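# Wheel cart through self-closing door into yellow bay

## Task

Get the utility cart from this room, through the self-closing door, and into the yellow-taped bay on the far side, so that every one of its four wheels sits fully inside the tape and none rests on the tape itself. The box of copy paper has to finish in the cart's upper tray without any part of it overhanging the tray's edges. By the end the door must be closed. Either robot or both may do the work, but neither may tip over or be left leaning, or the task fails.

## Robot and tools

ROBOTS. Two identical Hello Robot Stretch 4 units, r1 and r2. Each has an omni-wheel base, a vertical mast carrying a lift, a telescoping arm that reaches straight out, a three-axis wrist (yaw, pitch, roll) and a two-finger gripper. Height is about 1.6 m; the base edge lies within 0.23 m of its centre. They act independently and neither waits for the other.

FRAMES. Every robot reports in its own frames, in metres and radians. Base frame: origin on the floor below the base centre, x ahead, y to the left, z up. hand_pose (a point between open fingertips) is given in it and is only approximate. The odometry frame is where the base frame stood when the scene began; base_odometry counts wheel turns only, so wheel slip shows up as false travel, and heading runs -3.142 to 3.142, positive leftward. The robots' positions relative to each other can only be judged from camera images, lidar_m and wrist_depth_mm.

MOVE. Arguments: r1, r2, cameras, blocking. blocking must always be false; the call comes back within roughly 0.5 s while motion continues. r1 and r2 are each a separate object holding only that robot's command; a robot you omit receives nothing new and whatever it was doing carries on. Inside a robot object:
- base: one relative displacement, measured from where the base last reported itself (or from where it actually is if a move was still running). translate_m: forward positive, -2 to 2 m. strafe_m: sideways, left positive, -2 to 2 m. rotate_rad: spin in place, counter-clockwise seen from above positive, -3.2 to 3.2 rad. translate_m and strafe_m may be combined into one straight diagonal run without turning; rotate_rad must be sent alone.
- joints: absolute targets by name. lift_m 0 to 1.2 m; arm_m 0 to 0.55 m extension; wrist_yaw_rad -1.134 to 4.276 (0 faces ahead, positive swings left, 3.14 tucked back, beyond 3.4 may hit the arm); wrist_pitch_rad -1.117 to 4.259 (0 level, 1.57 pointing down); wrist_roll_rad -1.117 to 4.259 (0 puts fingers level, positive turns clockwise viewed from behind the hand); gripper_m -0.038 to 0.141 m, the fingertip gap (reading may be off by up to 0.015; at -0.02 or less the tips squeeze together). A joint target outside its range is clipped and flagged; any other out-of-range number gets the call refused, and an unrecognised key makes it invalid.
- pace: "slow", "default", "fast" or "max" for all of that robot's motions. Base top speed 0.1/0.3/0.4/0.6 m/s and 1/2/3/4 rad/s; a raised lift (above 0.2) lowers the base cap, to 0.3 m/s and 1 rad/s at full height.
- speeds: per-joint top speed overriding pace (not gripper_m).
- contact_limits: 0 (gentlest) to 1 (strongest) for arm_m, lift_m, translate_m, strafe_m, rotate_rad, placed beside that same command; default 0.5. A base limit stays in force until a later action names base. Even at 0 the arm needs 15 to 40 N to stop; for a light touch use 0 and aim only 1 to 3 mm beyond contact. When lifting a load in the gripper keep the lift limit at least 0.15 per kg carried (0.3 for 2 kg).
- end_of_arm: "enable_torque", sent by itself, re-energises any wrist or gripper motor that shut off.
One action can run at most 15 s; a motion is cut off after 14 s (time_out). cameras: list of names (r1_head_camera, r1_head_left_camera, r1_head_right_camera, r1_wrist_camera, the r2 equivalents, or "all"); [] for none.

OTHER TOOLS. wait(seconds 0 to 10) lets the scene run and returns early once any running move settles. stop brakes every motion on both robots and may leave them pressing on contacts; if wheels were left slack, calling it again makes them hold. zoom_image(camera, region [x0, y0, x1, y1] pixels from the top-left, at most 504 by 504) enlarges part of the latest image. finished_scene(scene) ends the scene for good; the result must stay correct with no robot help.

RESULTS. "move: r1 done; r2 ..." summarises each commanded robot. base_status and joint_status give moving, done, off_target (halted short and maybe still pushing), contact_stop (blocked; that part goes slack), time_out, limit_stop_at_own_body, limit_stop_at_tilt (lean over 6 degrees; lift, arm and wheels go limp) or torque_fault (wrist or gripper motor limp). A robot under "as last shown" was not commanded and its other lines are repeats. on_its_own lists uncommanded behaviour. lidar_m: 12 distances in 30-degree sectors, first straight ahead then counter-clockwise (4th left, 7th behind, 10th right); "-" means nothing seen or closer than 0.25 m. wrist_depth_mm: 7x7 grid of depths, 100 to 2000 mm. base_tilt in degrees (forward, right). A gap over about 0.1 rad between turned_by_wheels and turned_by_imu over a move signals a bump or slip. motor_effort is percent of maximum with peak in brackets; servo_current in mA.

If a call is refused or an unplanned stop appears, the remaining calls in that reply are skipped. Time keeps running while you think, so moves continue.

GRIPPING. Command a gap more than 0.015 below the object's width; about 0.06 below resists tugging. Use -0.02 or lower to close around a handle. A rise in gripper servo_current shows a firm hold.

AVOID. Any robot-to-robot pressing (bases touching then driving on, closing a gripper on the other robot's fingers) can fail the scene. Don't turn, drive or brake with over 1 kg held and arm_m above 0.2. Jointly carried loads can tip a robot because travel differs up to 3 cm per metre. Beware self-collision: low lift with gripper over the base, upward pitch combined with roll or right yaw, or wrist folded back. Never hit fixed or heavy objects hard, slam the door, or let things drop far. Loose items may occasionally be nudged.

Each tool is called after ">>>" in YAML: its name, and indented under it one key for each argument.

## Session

>>> move:
  blocking: false

Scene clock: 0.00 s.
r1.base_odometry: x=+0.000 y=+0.000 heading=+0.000
r1.turned_by_wheels: +0.000
r1.turned_by_imu: +0.000
r1.base_tilt: forward=-1.6 right=+1.3
r1.lidar_m: 0.96 1.73 2.02 2.40 3.92 1.60 0.85 0.77 0.78 0.89 0.77 0.78
r1.base_status: not commanded
r1.joint_positions: lift_m=+0.124 arm_m=+0.000 wrist_yaw_rad=+3.194 wrist_pitch_rad=+0.002 wrist_roll_rad=+0.000 gripper_m=+0.056
r1.joint_status: not commanded
r1.measured_speeds: all 0
r1.motor_effort: lift_m=+19 arm_m=-4 wheel_0=-2 wheel_1=+1 wheel_2=+0
r1.servo_current: wrist_yaw_rad=59 wrist_pitch_rad=46 wrist_roll_rad=46 gripper_m=39
r1.hand_pose: x=-0.1216 y=+0.0722 z=+0.3019 quat_wxyz=(-0.026, -0.001, +0.000, +1.000) (m; r1's base frame)
r1.wrist_depth_mm: - 135 - - - - - / - 123 135 - - - - / - 121 191 - - - - / 110 136 194 - - - - / 137 - - - 1618 - - / 226 - 190 1098 188 1160 1118 / 224 163 750 798 768 768 759
r2.base_odometry: x=+0.000 y=+0.000 heading=+0.000
r2.turned_by_wheels: +0.000
r2.turned_by_imu: +0.000
r2.base_tilt: forward=-0.6 right=+0.1
r2.lidar_m: 1.29 1.32 1.58 2.33 2.36 2.78 1.41 1.41 2.77 2.39 2.42 1.48
r2.base_status: not commanded
r2.joint_positions: lift_m=+0.200 arm_m=+0.000 wrist_yaw_rad=+3.211 wrist_pitch_rad=+0.001 wrist_roll_rad=+0.000 gripper_m=+0.056
r2.joint_status: not commanded
r2.measured_speeds: all 0
r2.motor_effort: lift_m=+18 arm_m=-4 wheel_0=-1 wheel_1=+1 wheel_2=+1
r2.servo_current: wrist_yaw_rad=46 wrist_pitch_rad=39 wrist_roll_rad=52 gripper_m=52
r2.hand_pose: x=-0.1229 y=+0.0671 z=+0.3779 quat_wxyz=(-0.035, -0.001, +0.000, +0.999) (m; r2's base frame)
r2.wrist_depth_mm: - - 137 - - - - / - - 137 - - - - / - 109 138 - - - - / - 140 175 - - - - / 214 - - - - - - / 213 1281 196 1255 190 1336 1182 / 208 243 866 - - 854 878
pictures: r1_head_camera, r1_head_left_camera, r1_head_right_camera, r1_wrist_camera, r2_head_camera, r2_head_left_camera, r2_head_right_camera, r2_wrist_camera
Images, in order (width x height): r1_head_camera 420x560, r1_head_left_camera 420x672, r1_head_right_camera 420x672, r1_wrist_camera 616x392, r2_head_camera 420x560, r2_head_left_camera 420x672, r2_head_right_camera 420x672, r2_wrist_camera 616x392.

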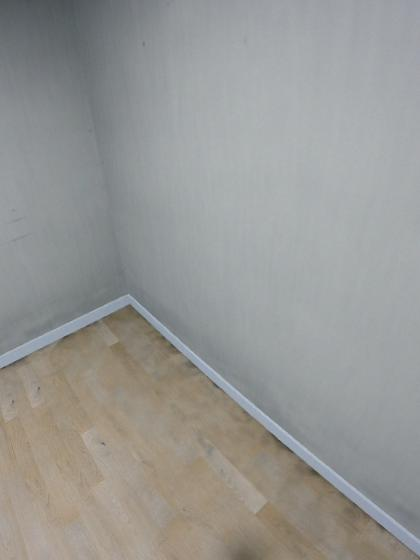

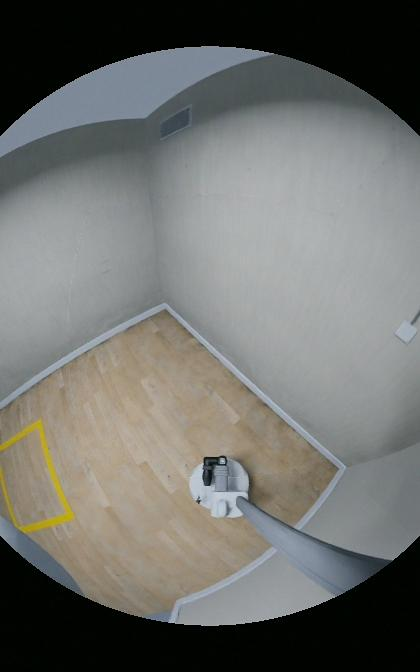

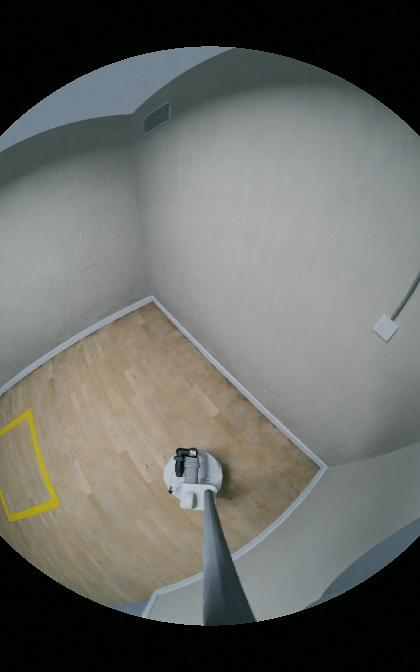

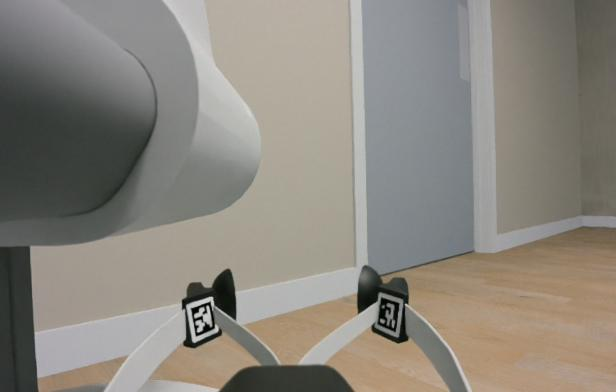

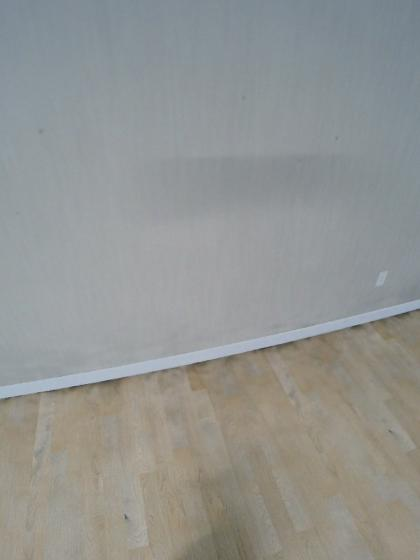

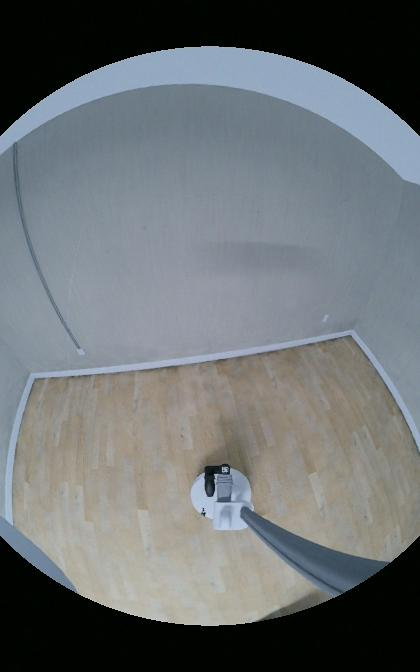

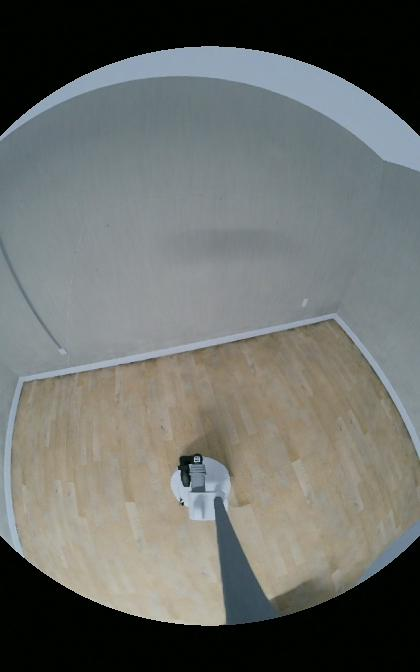

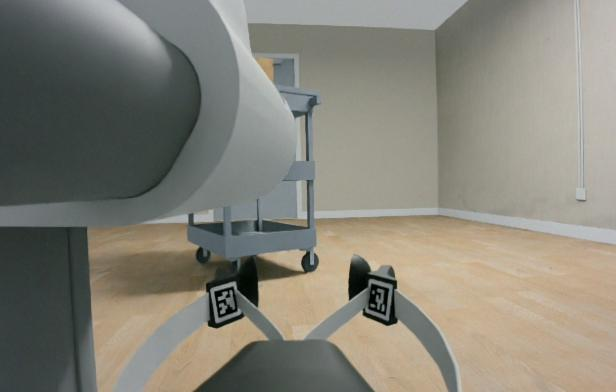

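>>> move:
  blocking: false
  r1: {"base":{"rotate_rad":2.1}}
  r2: {"base":{"rotate_rad":3.14}}

>>> wait:
  seconds: 4

>>> wait:
  seconds: 1.5
  cameras: ["r1_head_camera","r1_head_left_camera","r1_head_right_camera","r2_head_camera","r2_head_left_camera","r2_head_right_camera"]

Scene clock: 9.40 s.
move: r1 moving; r2 moving
r1.base_odometry: x=+0.000 y=+0.000 heading=+0.253
r1.turned_by_wheels: +0.253
r1.turned_by_imu: +0.253
r1.base_tilt: forward=-1.6 right=+1.3
r1.lidar_m: 1.15 2.01 2.11 2.98 2.65 1.07 0.80 0.74 0.81 0.80 0.72 0.82
r1.base_status: rotate_rad moving
r1.joint_positions: lift_m=+0.124 arm_m=+0.000 wrist_yaw_rad=+3.194 wrist_pitch_rad=+0.002 wrist_roll_rad=+0.000 gripper_m=+0.056
r1.joint_status: not commanded
r1.measured_speeds: translate_m=+0.000 strafe_m=+0.000 rotate_rad=+0.974 lift_m=+0.000 arm_m=+0.000 wrist_yaw_rad=+0.000 wrist_pitch_rad=+0.000 wrist_roll_rad=+0.000
r1.motor_effort: lift_m=+19(20) arm_m=-4(4) wheel_0=-7(9) wheel_1=-6(7) wheel_2=-6(7)
r1.servo_current: wrist_yaw_rad=46(59) wrist_pitch_rad=39(52) wrist_roll_rad=33(65) gripper_m=39(46)
r1.hand_pose: x=-0.1216 y=+0.0722 z=+0.3019 quat_wxyz=(-0.026, -0.001, +0.000, +1.000) (m; r1's base frame)
r1.wrist_depth_mm: - 135 - - - - 1808 / - 123 135 - - - 1808 / - 121 192 - - - 1756 / 111 136 195 - - - 1808 / 137 - - - - - 1756 / 226 - 190 976 188 1118 1138 / 224 152 759 798 778 750 759
r2.base_odometry: x=+0.000 y=+0.000 heading=+0.252
r2.turned_by_wheels: +0.252
r2.turned_by_imu: +0.245
r2.base_tilt: forward=-0.7 right=+0.0
r2.lidar_m: 1.29 1.38 1.94 2.33 2.46 3.37 1.44 3.35 2.49 2.40 1.84 1.36
r2.base_status: rotate_rad moving
r2.joint_positions: lift_m=+0.200 arm_m=+0.000 wrist_yaw_rad=+3.211 wrist_pitch_rad=+0.001 wrist_roll_rad=+0.000 gripper_m=+0.056
r2.joint_status: not commanded
r2.measured_speeds: translate_m=+0.002 strafe_m=+0.000 rotate_rad=+0.977 lift_m=+0.000 arm_m=+0.000 wrist_yaw_rad=+0.000 wrist_pitch_rad=+0.000 wrist_roll_rad=+0.000
r2.motor_effort: lift_m=+18(18) arm_m=-4(4) wheel_0=-4(9) wheel_1=-10(10) wheel_2=-10(11)
r2.servo_current: wrist_yaw_rad=52(52) wrist_pitch_rad=46(46) wrist_roll_rad=52(65) gripper_m=46(52)
r2.hand_pose: x=-0.1229 y=+0.0671 z=+0.3779 quat_wxyz=(-0.035, -0.001, +0.000, +0.999) (m; r2's base frame)
r2.wrist_depth_mm: - - 137 - - - - / - - 137 1756 - - - / - 109 138 286 - - - / - 140 176 - - - - / 214 - - - - - - / 213 1281 196 1308 190 1336 1182 / 208 242 878 - - 854 878
pictures: none

Scene clock: 11.23 s.
earlier move: r1 done; r2 moving
r1.base_odometry: x=+0.000 y=+0.000 heading=+2.099
r1.turned_by_wheels: +1.847
r1.turned_by_imu: +1.857
r1.base_tilt: forward=-1.6 right=+1.3
r1.lidar_m: 3.93 1.63 0.87 0.74 0.75 0.90 0.77 0.78 0.95 1.73 2.02 2.41
r1.base_status: done
r1.joint_positions: lift_m=+0.124 arm_m=+0.000 wrist_yaw_rad=+3.194 wrist_pitch_rad=+0.002 wrist_roll_rad=+0.000 gripper_m=+0.056
r1.joint_status: not commanded
r1.measured_speeds: all 0
r1.motor_effort: lift_m=+19(20) arm_m=-4(4) wheel_0=-3(10) wheel_1=-3(9) wheel_2=-2(8)
r1.servo_current: wrist_yaw_rad=59(65) wrist_pitch_rad=39(52) wrist_roll_rad=46(65) gripper_m=39(52)
r1.hand_pose: x=-0.1216 y=+0.0722 z=+0.3019 quat_wxyz=(-0.026, -0.001, +0.000, +1.000) (m; r1's base frame)
r1.wrist_depth_mm: - 135 - - - - - / - 123 135 - - - - / - 121 192 - - - - / 110 135 195 - - - - / 137 - - - - - - / 216 - 190 - 187 960 - / 224 163 750 153 778 759 750
r2.base_odometry: x=+0.000 y=+0.000 heading=+3.085
r2.turned_by_wheels: +2.833
r2.turned_by_imu: +2.758
r2.base_tilt: forward=-0.6 right=+0.0
r2.lidar_m: 1.48 1.40 2.88 2.39 2.40 1.58 1.31 1.29 1.49 2.36 2.34 2.66
r2.base_status: rotate_rad moving
r2.joint_positions: lift_m=+0.200 arm_m=+0.000 wrist_yaw_rad=+3.211 wrist_pitch_rad=+0.001 wrist_roll_rad=+0.000 gripper_m=+0.056
r2.joint_status: not commanded
r2.measured_speeds: translate_m=+0.001 strafe_m=+0.000 rotate_rad=+0.497 lift_m=+0.000 arm_m=+0.000 wrist_yaw_rad=+0.000 wrist_pitch_rad=+0.000 wrist_roll_rad=+0.000
r2.motor_effort: lift_m=+18(18) arm_m=-4(4) wheel_0=-5(10) wheel_1=-4(10) wheel_2=-7(13)
r2.servo_current: wrist_yaw_rad=46(52) wrist_pitch_rad=39(46) wrist_roll_rad=33(65) gripper_m=52(52)
r2.hand_pose: x=-0.1228 y=+0.0671 z=+0.3779 quat_wxyz=(-0.035, -0.001, +0.000, +0.999) (m; r2's base frame)
r2.wrist_depth_mm: - - 137 - - - - / - 107 138 - - - - / - 111 138 236 - - - / - 140 165 - - - - / 216 - - - - - - / 213 1182 193 1182 191 1308 1182 / 211 244 878 - - 854 866
wait: 1.83 of 4 s (r1 has come to rest)
pictures: none

Scene clock: 11.77 s.
earlier move: r2 done
r1.base_odometry: x=+0.000 y=+0.000 heading=+2.099
r1.turned_by_wheels: +0.000
r1.turned_by_imu: +0.000
r1.base_tilt: forward=-1.5 right=+1.3
r1.lidar_m: 3.93 1.60 0.87 0.76 0.76 0.89 0.75 0.77 0.96 1.74 2.02 2.43
r1.base_status: done
r1.joint_positions: lift_m=+0.124 arm_m=+0.000 wrist_yaw_rad=+3.194 wrist_pitch_rad=+0.002 wrist_roll_rad=+0.000 gripper_m=+0.056
r1.joint_status: not commanded
r1.measured_speeds: all 0
r1.motor_effort: lift_m=+19(20) arm_m=-4(4) wheel_0=-3(10) wheel_1=-3(9) wheel_2=-2(8)
r1.servo_current: wrist_yaw_rad=39(65) wrist_pitch_rad=46(52) wrist_roll_rad=39(65) gripper_m=39(52)
r1.hand_pose: x=-0.1216 y=+0.0722 z=+0.3019 quat_wxyz=(-0.026, -0.001, +0.000, +1.000) (m; r1's base frame)
r1.wrist_depth_mm: - 135 - - - - - / - 123 135 - - - - / - 121 191 - - - - / 110 136 195 - - - - / 137 - - - - - - / 216 - 190 - 187 976 - / 224 163 759 153 778 750 759
r2.base_odometry: x=+0.000 y=+0.000 heading=+3.139
r2.turned_by_wheels: +0.054
r2.turned_by_imu: +0.053
r2.base_tilt: forward=-0.7 right=+0.0
r2.lidar_m: 1.44 1.39 2.82 2.39 2.41 1.53 1.30 1.29 1.54 2.34 2.33 2.74
r2.base_status: done
r2.joint_positions: lift_m=+0.200 arm_m=+0.000 wrist_yaw_rad=+3.211 wrist_pitch_rad=+0.001 wrist_roll_rad=+0.000 gripper_m=+0.056
r2.joint_status: not commanded
r2.measured_speeds: all 0
r2.motor_effort: lift_m=+18(18) arm_m=-4(4) wheel_0=-3(10) wheel_1=-3(10) wheel_2=-5(13)
r2.servo_current: wrist_yaw_rad=52(52) wrist_pitch_rad=39(46) wrist_roll_rad=46(65) gripper_m=52(52)
r2.hand_pose: x=-0.1228 y=+0.0671 z=+0.3779 quat_wxyz=(-0.035, -0.001, +0.000, +0.999) (m; r2's base frame)
r2.wrist_depth_mm: - - 137 - - - - / - 107 137 - - - - / - 113 138 236 - - - / - 140 165 - - - - / 216 - - - - - - / 213 1205 193 1160 190 1336 1182 / 211 245 891 - - 854 866
wait: 0.53 of 1.5 s (r2 has come to rest)
pictures: r1_head_camera, r1_head_left_camera, r1_head_right_camera, r2_head_camera, r2_head_left_camera, r2_head_right_camera
Images, in order (width x height): r1_head_camera 420x560, r1_head_left_camera 420x672, r1_head_right_camera 420x672, r2_head_camera 420x560, r2_head_left_camera 420x672, r2_head_right_camera 420x672.

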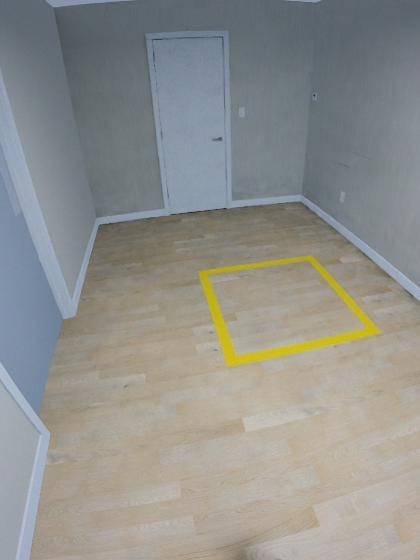

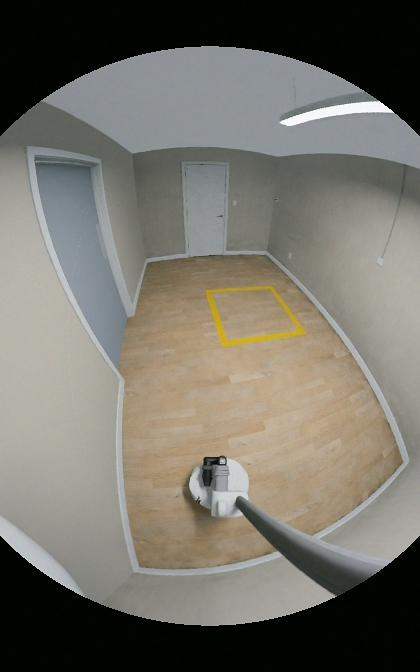

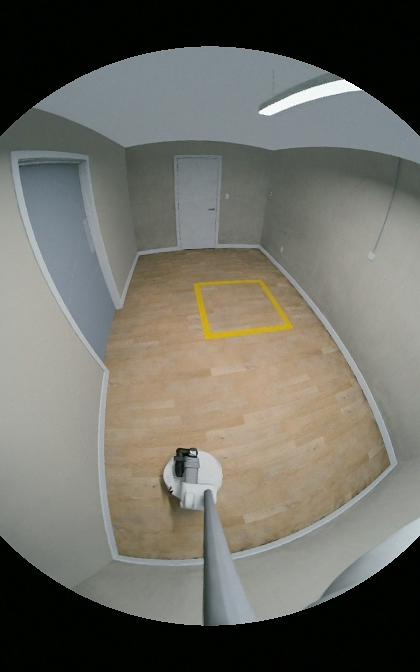

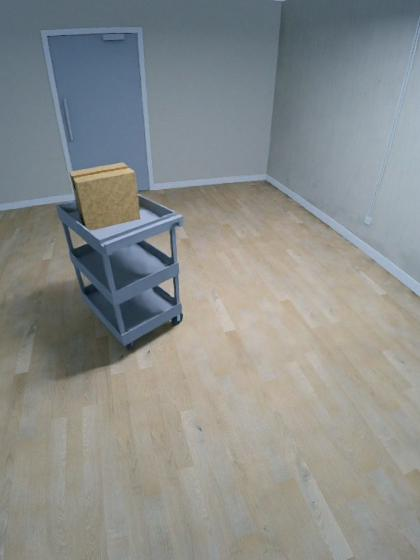

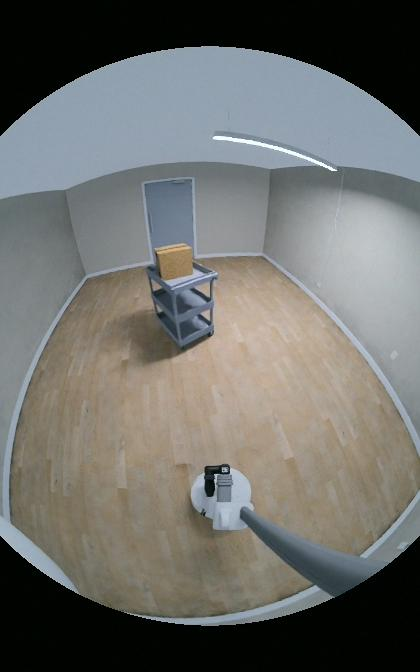

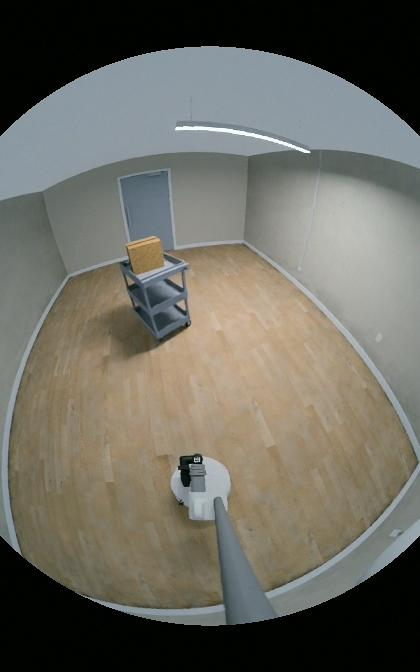

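>>> zoom_image:
  camera: "r2_head_camera"
  region: [20, 130, 220, 370]

>>> zoom_image:
  camera: "r1_head_camera"
  region: [0, 200, 420, 560]

Scaled by 2.100 from the camera's 420x560 image, which has a finer 1200x1600 frame.

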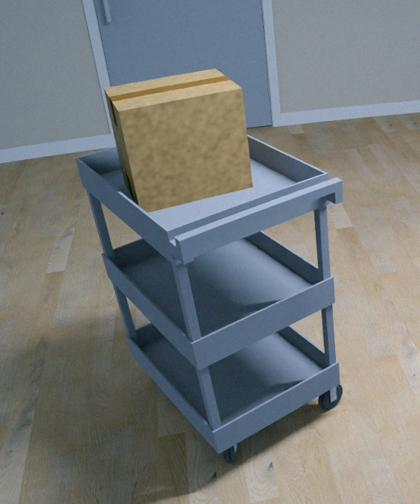

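Scaled by 1.200 from the camera's 420x560 image, which has a finer 600x800 frame.

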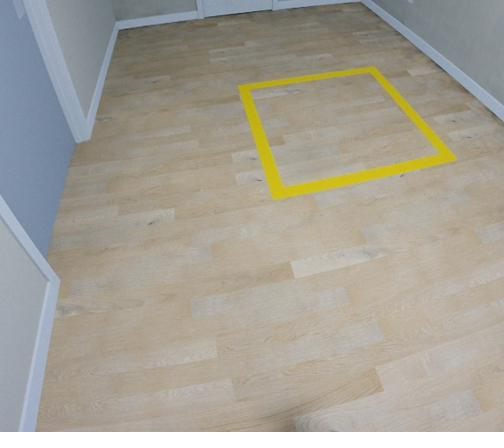

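>>> move:
  blocking: false
  r1: {"base":{"rotate_rad":1.83}}
  r2: {"base":{"rotate_rad":0.28},"joints":{"lift_m":0.691,"wrist_yaw_rad":0.0,"gripper_m":0.12}}

>>> wait:
  seconds: 2.5

>>> wait:
  seconds: 1.0
  cameras: ["r1_head_camera","r1_head_right_camera","r2_head_camera"]

Scene clock: 135.33 s.
move: r1 moving; r2 moving
r1.base_odometry: x=+0.000 y=+0.000 heading=+2.352
r1.turned_by_wheels: +0.253
r1.turned_by_imu: +0.254
r1.base_tilt: forward=-1.6 right=+1.3
r1.lidar_m: 2.72 1.07 0.79 0.74 0.79 0.80 0.77 0.83 1.18 2.01 2.11 2.96
r1.base_status: rotate_rad moving
r1.joint_positions: lift_m=+0.124 arm_m=+0.000 wrist_yaw_rad=+3.194 wrist_pitch_rad=+0.002 wrist_roll_rad=+0.000 gripper_m=+0.056
r1.joint_status: not commanded
r1.measured_speeds: translate_m=+0.000 strafe_m=+0.000 rotate_rad=+0.971 lift_m=+0.000 arm_m=+0.000 wrist_yaw_rad=+0.000 wrist_pitch_rad=+0.000 wrist_roll_rad=+0.000
r1.motor_effort: lift_m=+19(20) arm_m=-4(4) wheel_0=-8(9) wheel_1=-7(8) wheel_2=-7(7)
r1.servo_current: wrist_yaw_rad=78(78) wrist_pitch_rad=39(46) wrist_roll_rad=39(52) gripper_m=39(46)
r1.hand_pose: x=-0.1216 y=+0.0722 z=+0.3019 quat_wxyz=(-0.026, -0.001, +0.000, +1.000) (m; r1's base frame)
r1.wrist_depth_mm: - 135 - - - - - / - 123 135 - - - - / - 121 192 - - - - / 110 136 195 - - - - / 137 - - - - - - / 216 - 190 - 188 - - / 226 759 750 143 741 768 768
r2.base_odometry: x=+0.000 y=+0.000 heading=-2.924
r2.turned_by_wheels: +0.220
r2.turned_by_imu: +0.215
r2.base_tilt: forward=-0.7 right=+0.1
r2.lidar_m: 1.40 3.56 2.48 2.41 1.97 1.40 1.31 1.36 1.82 2.33 2.42 3.25
r2.base_status: rotate_rad moving
r2.joint_positions: lift_m=+0.238 arm_m=+0.000 wrist_yaw_rad=+2.649 wrist_pitch_rad=+0.001 wrist_roll_rad=+0.000 gripper_m=+0.075
r2.joint_status: lift_m moving; wrist_yaw_rad moving; gripper_m moving
r2.measured_speeds: translate_m=+0.001 strafe_m=+0.001 rotate_rad=+0.513 lift_m=+0.146 arm_m=+0.000 wrist_yaw_rad=-1.731 wrist_pitch_rad=+0.000 wrist_roll_rad=+0.000
r2.motor_effort: lift_m=+23(24) arm_m=-4(4) wheel_0=-5(10) wheel_1=-3(10) wheel_2=-7(11)
r2.servo_current: wrist_yaw_rad=85(150) wrist_pitch_rad=39(46) wrist_roll_rad=33(52) gripper_m=85(91)
r2.hand_pose: x=-0.0419 y=+0.2133 z=+0.4157 quat_wxyz=(+0.244, -0.001, +0.000, +0.970) (m; r2's base frame)
r2.wrist_depth_mm: - - - - - - - / 198 - - - - - - / 208 - - - - - - / 234 - - - - - - / - - - - - - - / - 1160 190 1366 189 1430 1281 / 1008 931 1008 - 976 891 931
pictures: none

Scene clock: 137.03 s.
earlier move: r1 done; r2 moving
r1.base_odometry: x=+0.000 y=+0.000 heading=-2.354
r1.turned_by_wheels: +1.577
r1.turned_by_imu: +1.585
r1.base_tilt: forward=-1.6 right=+1.2
r1.lidar_m: 0.74 0.79 0.81 0.77 0.82 1.16 2.02 2.16 3.00 2.76 1.06 0.80
r1.base_status: done
r1.joint_positions: lift_m=+0.124 arm_m=+0.000 wrist_yaw_rad=+3.194 wrist_pitch_rad=+0.002 wrist_roll_rad=+0.000 gripper_m=+0.056
r1.joint_status: not commanded
r1.measured_speeds: all 0
r1.motor_effort: lift_m=+20(20) arm_m=-4(4) wheel_0=-3(10) wheel_1=-1(8) wheel_2=+0(8)
r1.servo_current: wrist_yaw_rad=46(78) wrist_pitch_rad=46(52) wrist_roll_rad=52(72) gripper_m=39(52)
r1.hand_pose: x=-0.1216 y=+0.0722 z=+0.3019 quat_wxyz=(-0.026, -0.001, +0.000, +1.000) (m; r1's base frame)
r1.wrist_depth_mm: - 135 - - - - - / - 123 146 - - - - / - 121 191 - - - - / 111 135 207 - - - - / 216 - - - - 1863 - / 1008 1205 194 1182 188 1138 1042 / 741 741 750 798 778 768 750
r2.base_odometry: x=+0.000 y=+0.000 heading=-2.865
r2.turned_by_wheels: +0.059
r2.turned_by_imu: +0.058
r2.base_tilt: forward=-0.7 right=+0.0
r2.lidar_m: 1.38 3.34 2.49 2.38 1.82 1.36 1.31 1.38 1.95 2.34 2.44 3.44
r2.base_status: done
r2.joint_positions: lift_m=+0.663 arm_m=+0.000 wrist_yaw_rad=+0.003 wrist_pitch_rad=+0.001 wrist_roll_rad=+0.000 gripper_m=+0.120
r2.joint_status: lift_m moving; wrist_yaw_rad moving; the others done
r2.measured_speeds: translate_m=+0.000 strafe_m=+0.000 rotate_rad=+0.000 lift_m=+0.135 arm_m=+0.000 wrist_yaw_rad=-0.008 wrist_pitch_rad=+0.000 wrist_roll_rad=+0.000
r2.motor_effort: lift_m=+23(26) arm_m=-4(4) wheel_0=-3(10) wheel_1=-4(10) wheel_2=-5(11)
r2.servo_current: wrist_yaw_rad=46(150) wrist_pitch_rad=33(46) wrist_roll_rad=46(59) gripper_m=52(117)
r2.hand_pose: x=+0.4596 y=-0.0865 z=+0.8405 quat_wxyz=(+1.000, +0.000, +0.001, +0.002) (m; r2's base frame)
r2.wrist_depth_mm: - - - - - - - / - - - - - - - / - - - 1499 - - - / - - - 1499 - - - / - - - - - - - / - - 198 1229 195 - - / 1863 1756 1863 - 1863 1708 1708
wait: 1.70 of 2.5 s (r1 has come to rest)
pictures: none

Scene clock: 137.77 s.
earlier move: r2 done
r1.base_odometry: x=+0.000 y=+0.000 heading=-2.354
r1.turned_by_wheels: +0.000
r1.turned_by_imu: +0.000
r1.base_tilt: forward=-1.6 right=+1.3
r1.lidar_m: 0.74 0.81 0.79 0.77 0.80 1.19 2.00 2.14 2.98 2.73 1.07 0.78
r1.base_status: done
r1.joint_positions: lift_m=+0.124 arm_m=+0.000 wrist_yaw_rad=+3.194 wrist_pitch_rad=+0.002 wrist_roll_rad=+0.000 gripper_m=+0.056
r1.joint_status: not commanded
r1.measured_speeds: all 0
r1.motor_effort: lift_m=+20(20) arm_m=-4(4) wheel_0=-3(10) wheel_1=-1(8) wheel_2=+0(8)
r1.servo_current: wrist_yaw_rad=52(78) wrist_pitch_rad=33(52) wrist_roll_rad=59(72) gripper_m=39(52)
r1.hand_pose: x=-0.1216 y=+0.0722 z=+0.3019 quat_wxyz=(-0.026, -0.001, +0.000, +1.000) (m; r1's base frame)
r1.wrist_depth_mm: - 135 - - - - - / - 123 147 - - - - / - 121 191 - - - - / 111 136 206 - - - - / 216 - - - - 1808 - / 1008 1229 194 1205 187 1138 1025 / 750 741 759 788 778 759 759
r2.base_odometry: x=+0.000 y=+0.000 heading=-2.865
r2.turned_by_wheels: +0.000
r2.turned_by_imu: +0.000
r2.base_tilt: forward=-0.7 right=+0.1
r2.lidar_m: 1.39 3.34 2.47 2.39 1.86 1.36 1.31 1.36 1.92 2.33 2.42 3.43
r2.base_status: done
r2.joint_positions: lift_m=+0.691 arm_m=+0.000 wrist_yaw_rad=+0.003 wrist_pitch_rad=+0.001 wrist_roll_rad=+0.000 gripper_m=+0.120
r2.joint_status: all done
r2.measured_speeds: all 0
r2.motor_effort: lift_m=+21(26) arm_m=-4(4) wheel_0=-3(10) wheel_1=-4(10) wheel_2=-5(11)
r2.servo_current: wrist_yaw_rad=46(150) wrist_pitch_rad=39(46) wrist_roll_rad=52(59) gripper_m=52(117)
r2.hand_pose: x=+0.4596 y=-0.0866 z=+0.8686 quat_wxyz=(+1.000, +0.000, +0.001, +0.001) (m; r2's base frame)
r2.wrist_depth_mm: - - - - - - - / - - - - - - - / - - - - - - - / - - - 1499 - - - / - - - - - - - / - - 198 163 195 - - / 1983 1863 1921 - 1921 1756 1756
wait: 0.73 of 1 s (r2 has come to rest)
pictures: r1_head_camera, r1_head_right_camera, r2_head_camera
Images, in order (width x height): r1_head_camera 420x560, r1_head_right_camera 420x672, r2_head_camera 420x560.

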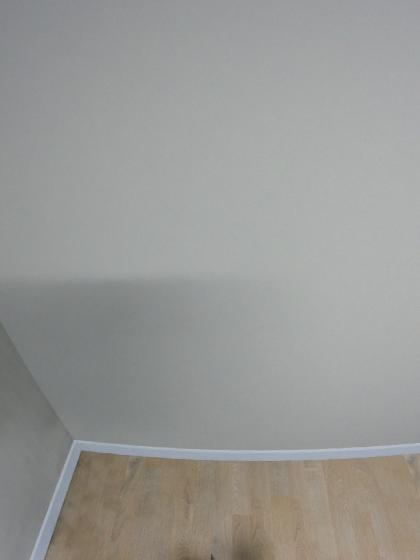

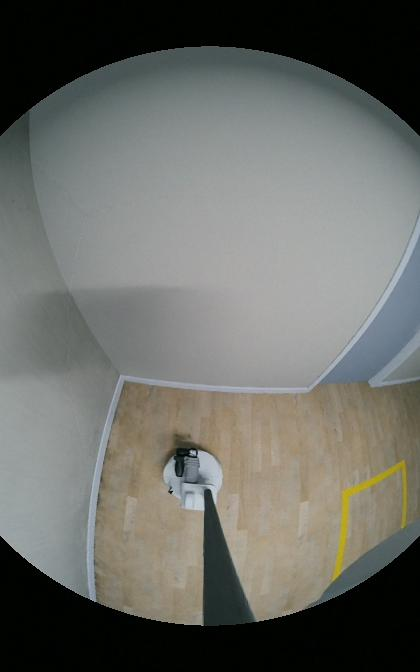

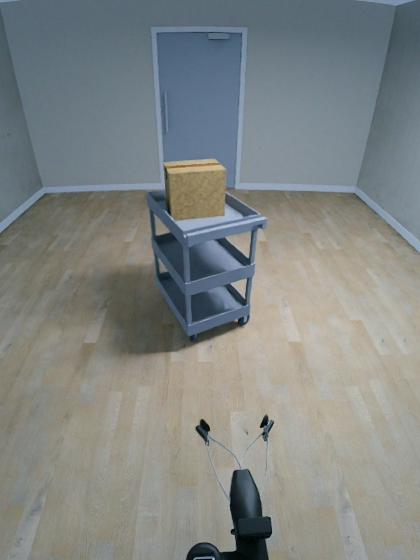

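>>> move:
  blocking: false
  r1: {"base":{"strafe_m":-1.70},"pace":"fast"}
  r2: {"base":{"translate_m":0.95,"strafe_m":-0.09},"joints":{"wrist_roll_rad":1.57}}

>>> wait:
  seconds: 4

>>> wait:
  seconds: 2
  cameras: ["r1_head_camera","r1_head_left_camera","r1_head_right_camera","r2_head_camera","r2_wrist_camera"]

Scene clock: 149.73 s.
move: r1 moving; r2 moving
r1.base_odometry: x=-0.041 y=+0.041 heading=-2.354
r1.turned_by_wheels: +0.000
r1.turned_by_imu: -0.001
r1.base_tilt: forward=-1.6 right=+1.3
r1.lidar_m: 0.74 0.80 0.87 0.81 0.86 1.26 2.02 2.14 3.01 2.78 1.07 0.79
r1.base_status: strafe_m moving
r1.joint_positions: lift_m=+0.124 arm_m=+0.000 wrist_yaw_rad=+3.194 wrist_pitch_rad=+0.002 wrist_roll_rad=+0.000 gripper_m=+0.056
r1.joint_status: not commanded
r1.measured_speeds: translate_m=+0.000 strafe_m=-0.225 rotate_rad=-0.001 lift_m=+0.000 arm_m=+0.000 wrist_yaw_rad=+0.000 wrist_pitch_rad=+0.000 wrist_roll_rad=+0.000
r1.motor_effort: lift_m=+19(20) arm_m=-4(4) wheel_0=+13(14) wheel_1=-11(12) wheel_2=+0(2)
r1.servo_current: wrist_yaw_rad=52(52) wrist_pitch_rad=46(52) wrist_roll_rad=65(65) gripper_m=46(46)
r1.hand_pose: x=-0.1216 y=+0.0722 z=+0.3019 quat_wxyz=(-0.026, -0.001, +0.000, +1.000) (m; r1's base frame)
r1.wrist_depth_mm: - 135 - - - - - / - 124 146 - - - - / - 121 192 - - - - / 111 136 206 - - - - / 216 - - - - 1808 - / 1025 1229 191 1205 187 1138 1078 / 759 750 759 798 778 750 759
r2.base_odometry: x=-0.031 y=-0.006 heading=-2.865
r2.turned_by_wheels: +0.000
r2.turned_by_imu: +0.001
r2.base_tilt: forward=-0.7 right=+0.1
r2.lidar_m: 1.36 3.36 2.47 2.40 1.86 1.39 1.34 1.39 1.98 2.34 2.46 3.41
r2.base_status: translate_m moving; strafe_m moving
r2.joint_positions: lift_m=+0.691 arm_m=+0.000 wrist_yaw_rad=+0.003 wrist_pitch_rad=+0.001 wrist_roll_rad=+0.588 gripper_m=+0.120
r2.joint_status: wrist_roll_rad moving
r2.measured_speeds: translate_m=+0.122 strafe_m=-0.011 rotate_rad=-0.003 lift_m=+0.000 arm_m=+0.000 wrist_yaw_rad=+0.000 wrist_pitch_rad=+0.000 wrist_roll_rad=+1.820
r2.motor_effort: lift_m=+21(21) arm_m=-4(4) wheel_0=+7(8) wheel_1=+5(8) wheel_2=-13(13)
r2.servo_current: wrist_yaw_rad=46(65) wrist_pitch_rad=33(52) wrist_roll_rad=65(130) gripper_m=52(59)
r2.hand_pose: x=+0.4596 y=-0.0866 z=+0.8686 quat_wxyz=(+0.957, +0.290, +0.001, +0.001) (m; r2's base frame)
r2.wrist_depth_mm: - - - - - - - / - - - - - - - / - - - - - - - / - - - 1430 - - - / - - - - 1336 - 1661 / - - 198 1229 187 1499 1336 / - - - - - 1336 1138
pictures: none

Scene clock: 153.73 s.
earlier move: r1 moving; r2 moving
r1.base_odometry: x=-1.143 y=+1.139 heading=-2.354
r1.turned_by_wheels: +0.000
r1.turned_by_imu: -0.011
r1.base_tilt: forward=-1.6 right=+1.3
r1.lidar_m: 0.78 0.84 1.05 2.39 2.49 2.14 2.05 2.17 2.42 2.35 1.02 0.85
r1.base_status: strafe_m moving
r1.joint_positions: lift_m=+0.124 arm_m=+0.000 wrist_yaw_rad=+3.194 wrist_pitch_rad=+0.002 wrist_roll_rad=+0.000 gripper_m=+0.056
r1.joint_status: not commanded
r1.measured_speeds: translate_m=+0.000 strafe_m=-0.292 rotate_rad=-0.002 lift_m=+0.000 arm_m=+0.000 wrist_yaw_rad=+0.000 wrist_pitch_rad=+0.000 wrist_roll_rad=+0.000
r1.motor_effort: lift_m=+20(20) arm_m=-4(4) wheel_0=+0(14) wheel_1=+0(14) wheel_2=+0(3)
r1.servo_current: wrist_yaw_rad=52(65) wrist_pitch_rad=39(52) wrist_roll_rad=52(72) gripper_m=39(46)
r1.hand_pose: x=-0.1216 y=+0.0722 z=+0.3019 quat_wxyz=(-0.026, -0.001, +0.000, +1.000) (m; r1's base frame)
r1.wrist_depth_mm: - 134 - - - - - / - 121 135 - - - - / - 124 157 - - - - / 107 135 207 - - - - / 213 - - - - - - / 1025 1205 194 1182 187 1118 1098 / 741 750 759 798 732 778 759
r2.base_odometry: x=-0.938 y=-0.173 heading=-2.865
r2.turned_by_wheels: +0.000
r2.turned_by_imu: +0.002
r2.base_tilt: forward=-0.7 right=+0.1
r2.lidar_m: 0.44 0.49 2.54 2.44 2.62 2.32 2.26 2.36 2.35 2.26 2.40 0.59
r2.base_status: translate_m moving; strafe_m moving
r2.joint_positions: lift_m=+0.691 arm_m=+0.000 wrist_yaw_rad=+0.003 wrist_pitch_rad=+0.001 wrist_roll_rad=+1.568 gripper_m=+0.120
r2.joint_status: all done
r2.measured_speeds: all 0
r2.motor_effort: lift_m=+21(21) arm_m=-4(5) wheel_0=+4(13) wheel_1=+4(8) wheel_2=-2(14)
r2.servo_current: wrist_yaw_rad=39(65) wrist_pitch_rad=39(52) wrist_roll_rad=52(130) gripper_m=52(59)
r2.hand_pose: x=+0.4596 y=-0.0866 z=+0.8686 quat_wxyz=(+0.708, +0.706, +0.001, +0.001) (m; r2's base frame)
r2.wrist_depth_mm: - - - - - 1708 1160 / - - - 433 - 1808 1060 / - - - 424 - 1808 427 / - - - 399 399 798 - / - - 574 569 366 - - / - - 200 294 213 - - / - - 544 - - - -
wait: 4.00 s; no rest
pictures: none

Scene clock: 153.90 s.
earlier move: r1 moving; r2 done
r1.base_odometry: x=-1.172 y=+1.167 heading=-2.354
r1.turned_by_wheels: +0.000
r1.turned_by_imu: +0.000
r1.base_tilt: forward=-1.6 right=+1.3
r1.lidar_m: 0.79 0.84 1.05 2.41 2.52 2.13 2.04 2.18 2.38 2.28 1.02 0.81
r1.base_status: strafe_m moving
r1.joint_positions: lift_m=+0.124 arm_m=+0.000 wrist_yaw_rad=+3.194 wrist_pitch_rad=+0.002 wrist_roll_rad=+0.000 gripper_m=+0.056
r1.joint_status: not commanded
r1.measured_speeds: translate_m=+0.000 strafe_m=-0.213 rotate_rad=-0.001 lift_m=+0.000 arm_m=+0.000 wrist_yaw_rad=+0.000 wrist_pitch_rad=+0.000 wrist_roll_rad=+0.000
r1.motor_effort: lift_m=+20(20) arm_m=-4(4) wheel_0=-1(14) wheel_1=+2(14) wheel_2=+1(3)
r1.servo_current: wrist_yaw_rad=46(65) wrist_pitch_rad=39(52) wrist_roll_rad=46(72) gripper_m=39(46)
r1.hand_pose: x=-0.1216 y=+0.0722 z=+0.3019 quat_wxyz=(-0.026, -0.001, +0.000, +1.000) (m; r1's base frame)
r1.wrist_depth_mm: - 133 134 - - - - / - 118 133 - - - - / - 115 146 - - - - / 108 134 188 - - - - / 208 - - - - - - / 225 1182 194 1182 188 1118 1118 / 221 759 750 798 732 759 759
r2.base_odometry: x=-0.938 y=-0.173 heading=-2.865
r2.turned_by_wheels: +0.000
r2.turned_by_imu: +0.000
r2.base_tilt: forward=-0.6 right=+0.1
r2.lidar_m: 0.46 0.50 2.57 2.44 2.59 2.35 2.25 2.39 2.35 2.27 2.36 0.60
r2.base_status: done
r2.joint_positions: lift_m=+0.691 arm_m=+0.000 wrist_yaw_rad=+0.003 wrist_pitch_rad=+0.001 wrist_roll_rad=+1.568 gripper_m=+0.120
r2.joint_status: all done
r2.measured_speeds: all 0
r2.motor_effort: lift_m=+21(21) arm_m=-4(5) wheel_0=+4(13) wheel_1=+4(8) wheel_2=-2(14)
r2.servo_current: wrist_yaw_rad=39(65) wrist_pitch_rad=39(52) wrist_roll_rad=46(130) gripper_m=52(59)
r2.hand_pose: x=+0.4596 y=-0.0866 z=+0.8686 quat_wxyz=(+0.708, +0.706, +0.001, +0.001) (m; r2's base frame)
r2.wrist_depth_mm: - - - - - 1708 1182 / - - - 433 - 1708 1078 / - - - 421 - 1708 427 / - - - 397 399 798 - / - - 574 569 366 - - / - - 200 296 213 - - / - - 544 - - - -
wait: 0.17 of 2 s (r2 has come to rest)
pictures: r1_head_camera, r1_head_left_camera, r1_head_right_camera, r2_head_camera, r2_wrist_camera
Images, in order (width x height): r1_head_camera 420x560, r1_head_left_camera 420x672, r1_head_right_camera 420x672, r2_head_camera 420x560, r2_wrist_camera 616x392.

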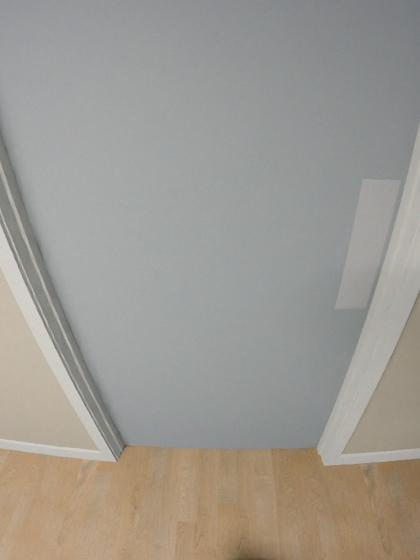

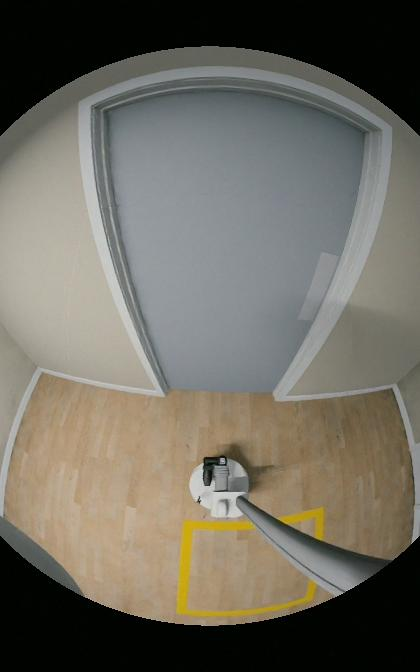

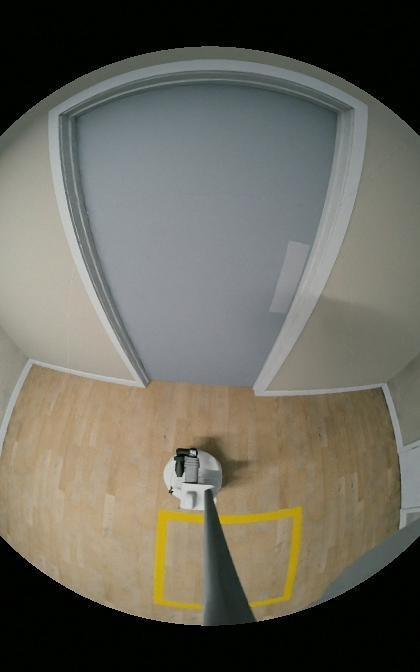

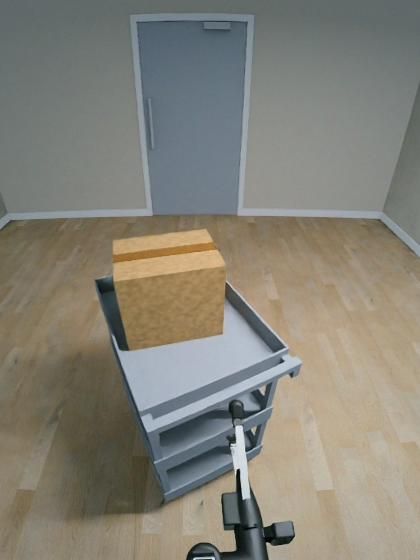

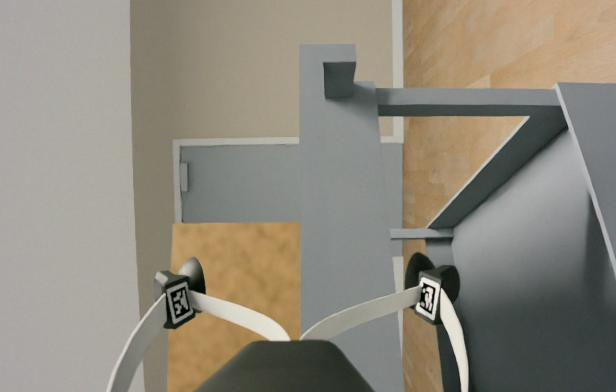

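>>> move:
  blocking: false
  r1: {"base":{"translate_m":0.50,"strafe_m":-0.12},"pace":"default"}
  r2: {"base":{"translate_m":0.14,"strafe_m":0.03},"pace":"slow","contact_limits":{"translate_m":0.1}}

>>> wait:
  seconds: 3

>>> wait:
  seconds: 1
  cameras: ["r1_head_camera","r2_head_camera","r2_wrist_camera"]

Scene clock: 170.00 s.
earlier move: r1 done
move: r1 moving; r2 moving
r1.base_odometry: x=-1.232 y=+1.183 heading=-2.354
r1.turned_by_wheels: +0.000
r1.turned_by_imu: +0.000
r1.base_tilt: forward=-1.6 right=+1.3
r1.lidar_m: 0.76 0.80 1.02 2.45 2.60 2.19 2.07 2.22 2.34 2.24 0.99 0.78
r1.base_status: translate_m moving; strafe_m moving
r1.joint_positions: lift_m=+0.124 arm_m=+0.000 wrist_yaw_rad=+3.194 wrist_pitch_rad=+0.002 wrist_roll_rad=+0.000 gripper_m=+0.056
r1.joint_status: not commanded
r1.measured_speeds: translate_m=+0.123 strafe_m=-0.028 rotate_rad=-0.002 lift_m=+0.000 arm_m=+0.000 wrist_yaw_rad=+0.000 wrist_pitch_rad=+0.000 wrist_roll_rad=+0.000
r1.motor_effort: lift_m=+19(20) arm_m=-4(4) wheel_0=+8(8) wheel_1=+5(6) wheel_2=-8(9)
r1.servo_current: wrist_yaw_rad=39(59) wrist_pitch_rad=39(52) wrist_roll_rad=39(59) gripper_m=39(46)
r1.hand_pose: x=-0.1216 y=+0.0722 z=+0.3019 quat_wxyz=(-0.026, -0.001, +0.000, +1.000) (m; r1's base frame)
r1.wrist_depth_mm: - 133 133 - - - - / - 113 133 - - - - / - 115 136 - - - - / - 134 187 - - - - / 206 - - - - - - / 220 1182 193 1182 188 1118 1098 / 218 759 759 788 778 723 759
r2.base_odometry: x=-0.950 y=-0.179 heading=-2.864
r2.turned_by_wheels: +0.000
r2.turned_by_imu: +0.001
r2.base_tilt: forward=-0.7 right=+0.1
r2.lidar_m: 0.45 0.47 2.55 2.42 2.59 2.37 2.27 2.38 2.34 2.28 2.39 0.58
r2.base_status: translate_m moving; strafe_m moving
r2.joint_positions: lift_m=+0.691 arm_m=+0.000 wrist_yaw_rad=+0.003 wrist_pitch_rad=+0.001 wrist_roll_rad=+1.568 gripper_m=+0.120
r2.joint_status: not commanded
r2.measured_speeds: translate_m=+0.049 strafe_m=+0.010 rotate_rad=+0.002 lift_m=+0.000 arm_m=+0.000 wrist_yaw_rad=+0.000 wrist_pitch_rad=+0.000 wrist_roll_rad=+0.000
r2.motor_effort: lift_m=+21(21) arm_m=-4(4) wheel_0=+1(7) wheel_1=+7(8) wheel_2=-10(10)
r2.servo_current: wrist_yaw_rad=52(59) wrist_pitch_rad=39(46) wrist_roll_rad=39(59) gripper_m=46(52)
r2.contact_limits: translate_m 0.1
r2.hand_pose: x=+0.4596 y=-0.0866 z=+0.8686 quat_wxyz=(+0.708, +0.706, +0.001, +0.001) (m; r2's base frame)
r2.wrist_depth_mm: - - - - - 1661 1182 / - - - 418 442 1464 442 / - - - 410 - 1808 525 / - - - 389 - 831 - / - - 569 559 357 - - / - - 200 285 200 - - / - - 539 - - - -
pictures: none

Scene clock: 172.20 s.
earlier move: r1 moving; r2 done
r1.base_odometry: x=-1.639 y=+0.932 heading=-2.354
r1.turned_by_wheels: +0.000
r1.turned_by_imu: -0.001
r1.base_tilt: forward=-1.6 right=+1.3
r1.lidar_m: 0.28 0.31 0.46 1.01 2.69 2.63 2.55 2.71 2.21 0.90 0.37 0.31
r1.base_status: translate_m moving; strafe_m moving
r1.joint_positions: lift_m=+0.124 arm_m=+0.000 wrist_yaw_rad=+3.194 wrist_pitch_rad=+0.002 wrist_roll_rad=+0.000 gripper_m=+0.056
r1.joint_status: not commanded
r1.measured_speeds: translate_m=+0.049 strafe_m=-0.013 rotate_rad=+0.001 lift_m=+0.000 arm_m=+0.000 wrist_yaw_rad=+0.000 wrist_pitch_rad=+0.000 wrist_roll_rad=+0.000
r1.motor_effort: lift_m=+20(20) arm_m=-4(4) wheel_0=+1(10) wheel_1=+2(6) wheel_2=+0(10)
r1.servo_current: wrist_yaw_rad=39(72) wrist_pitch_rad=46(52) wrist_roll_rad=46(65) gripper_m=39(52)
r1.hand_pose: x=-0.1216 y=+0.0722 z=+0.3019 quat_wxyz=(-0.026, -0.001, +0.000, +1.000) (m; r1's base frame)
r1.wrist_depth_mm: - 133 133 - - - - / - 111 133 - - - - / - 113 137 - - - - / - 134 189 - - - - / 206 - - - - - - / 220 1205 194 1205 188 1229 1118 / 219 750 750 788 788 750 750
r2.base_odometry: x=-1.064 y=-0.240 heading=-2.865
r2.turned_by_wheels: -0.001
r2.turned_by_imu: -0.001
r2.base_tilt: forward=-0.7 right=+0.0
r2.lidar_m: 0.33 0.38 2.51 2.41 2.52 2.49 2.40 2.52 2.39 2.31 2.44 0.44
r2.base_status: done
r2.joint_positions: lift_m=+0.691 arm_m=+0.000 wrist_yaw_rad=-0.005 wrist_pitch_rad=+0.001 wrist_roll_rad=+1.568 gripper_m=+0.120
r2.joint_status: not commanded
r2.measured_speeds: all 0
r2.motor_effort: lift_m=+21(21) arm_m=+4(4) wheel_0=+1(10) wheel_1=+4(8) wheel_2=-14(14)
r2.servo_current: wrist_yaw_rad=46(59) wrist_pitch_rad=46(52) wrist_roll_rad=33(59) gripper_m=52(59)
r2.contact_limits: translate_m 0.1
r2.hand_pose: x=+0.4588 y=-0.0890 z=+0.8687 quat_wxyz=(+0.708, +0.706, -0.002, -0.002) (m; r2's base frame)
r2.wrist_depth_mm: - - - 290 - 1618 1138 / - - - 243 317 1499 1138 / - - - 224 287 1756 517 / - - - 204 266 1618 - / - - 459 191 247 809 - / - - 217 175 227 - - / - - 430 - 221 - -
wait: 2.20 of 3 s (r2 has come to rest)
pictures: none

Scene clock: 172.67 s.
earlier move: r1 done
r1.base_odometry: x=-1.642 y=+0.930 heading=-2.354
r1.turned_by_wheels: +0.000
r1.turned_by_imu: +0.000
r1.base_tilt: forward=-1.6 right=+1.3
r1.lidar_m: 0.29 0.30 0.46 0.98 2.70 2.66 2.55 2.73 2.23 0.93 0.36 0.30
r1.base_status: done
r1.joint_positions: lift_m=+0.124 arm_m=+0.000 wrist_yaw_rad=+3.194 wrist_pitch_rad=+0.002 wrist_roll_rad=+0.000 gripper_m=+0.056
r1.joint_status: not commanded
r1.measured_speeds: all 0
r1.motor_effort: lift_m=+19(20) arm_m=-4(4) wheel_0=+1(10) wheel_1=+2(6) wheel_2=+0(10)
r1.servo_current: wrist_yaw_rad=46(72) wrist_pitch_rad=39(52) wrist_roll_rad=59(65) gripper_m=46(52)
r1.hand_pose: x=-0.1216 y=+0.0722 z=+0.3019 quat_wxyz=(-0.026, -0.001, +0.000, +1.000) (m; r1's base frame)
r1.wrist_depth_mm: - 133 133 - - - - / - 111 133 - - - - / - 113 137 - - - - / - 135 187 - - - - / 206 - - - - - - / 220 1205 195 1182 187 1205 1118 / 219 759 750 798 778 768 759
r2.base_odometry: x=-1.064 y=-0.240 heading=-2.865
r2.turned_by_wheels: +0.000
r2.turned_by_imu: +0.000
r2.base_tilt: forward=-0.7 right=+0.1
r2.lidar_m: 0.31 0.38 2.53 2.44 2.55 2.50 2.40 2.54 2.39 2.30 2.42 0.47
r2.base_status: done
r2.joint_positions: lift_m=+0.691 arm_m=+0.000 wrist_yaw_rad=-0.005 wrist_pitch_rad=+0.001 wrist_roll_rad=+1.568 gripper_m=+0.120
r2.joint_status: not commanded
r2.measured_speeds: all 0
r2.motor_effort: lift_m=+21(21) arm_m=+4(4) wheel_0=+1(10) wheel_1=+4(8) wheel_2=-14(14)
r2.servo_current: wrist_yaw_rad=46(65) wrist_pitch_rad=39(52) wrist_roll_rad=33(59) gripper_m=46(59)
r2.contact_limits: translate_m 0.1
r2.hand_pose: x=+0.4588 y=-0.0890 z=+0.8687 quat_wxyz=(+0.708, +0.706, -0.002, -0.002) (m; r2's base frame)
r2.wrist_depth_mm: - - - 289 - 1576 1118 / - - - 244 320 1537 1118 / - - - 224 287 1756 512 / - - - 204 267 1576 - / - - 459 192 246 809 - / - - 216 175 227 - - / - - 430 - 221 - -
wait: 0.47 of 1 s (r1 has come to rest)
pictures: r1_head_camera, r2_head_camera, r2_wrist_camera
Images, in order (width x height): r1_head_camera 420x560, r2_head_camera 420x560, r2_wrist_camera 616x392.

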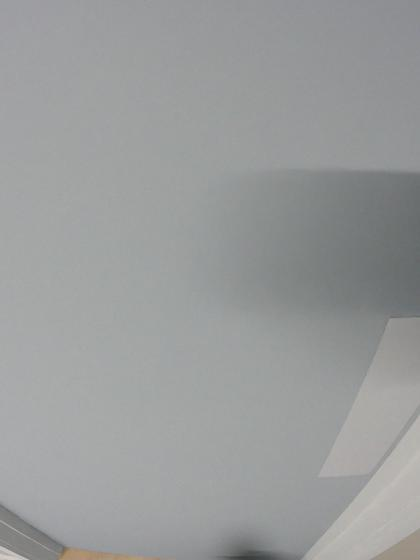

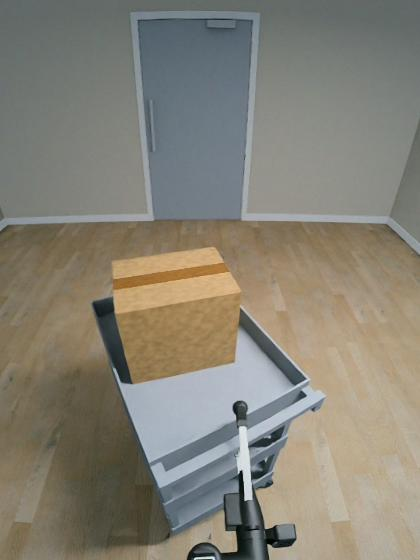

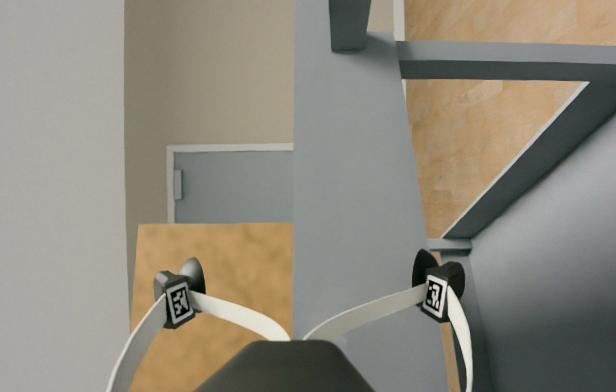

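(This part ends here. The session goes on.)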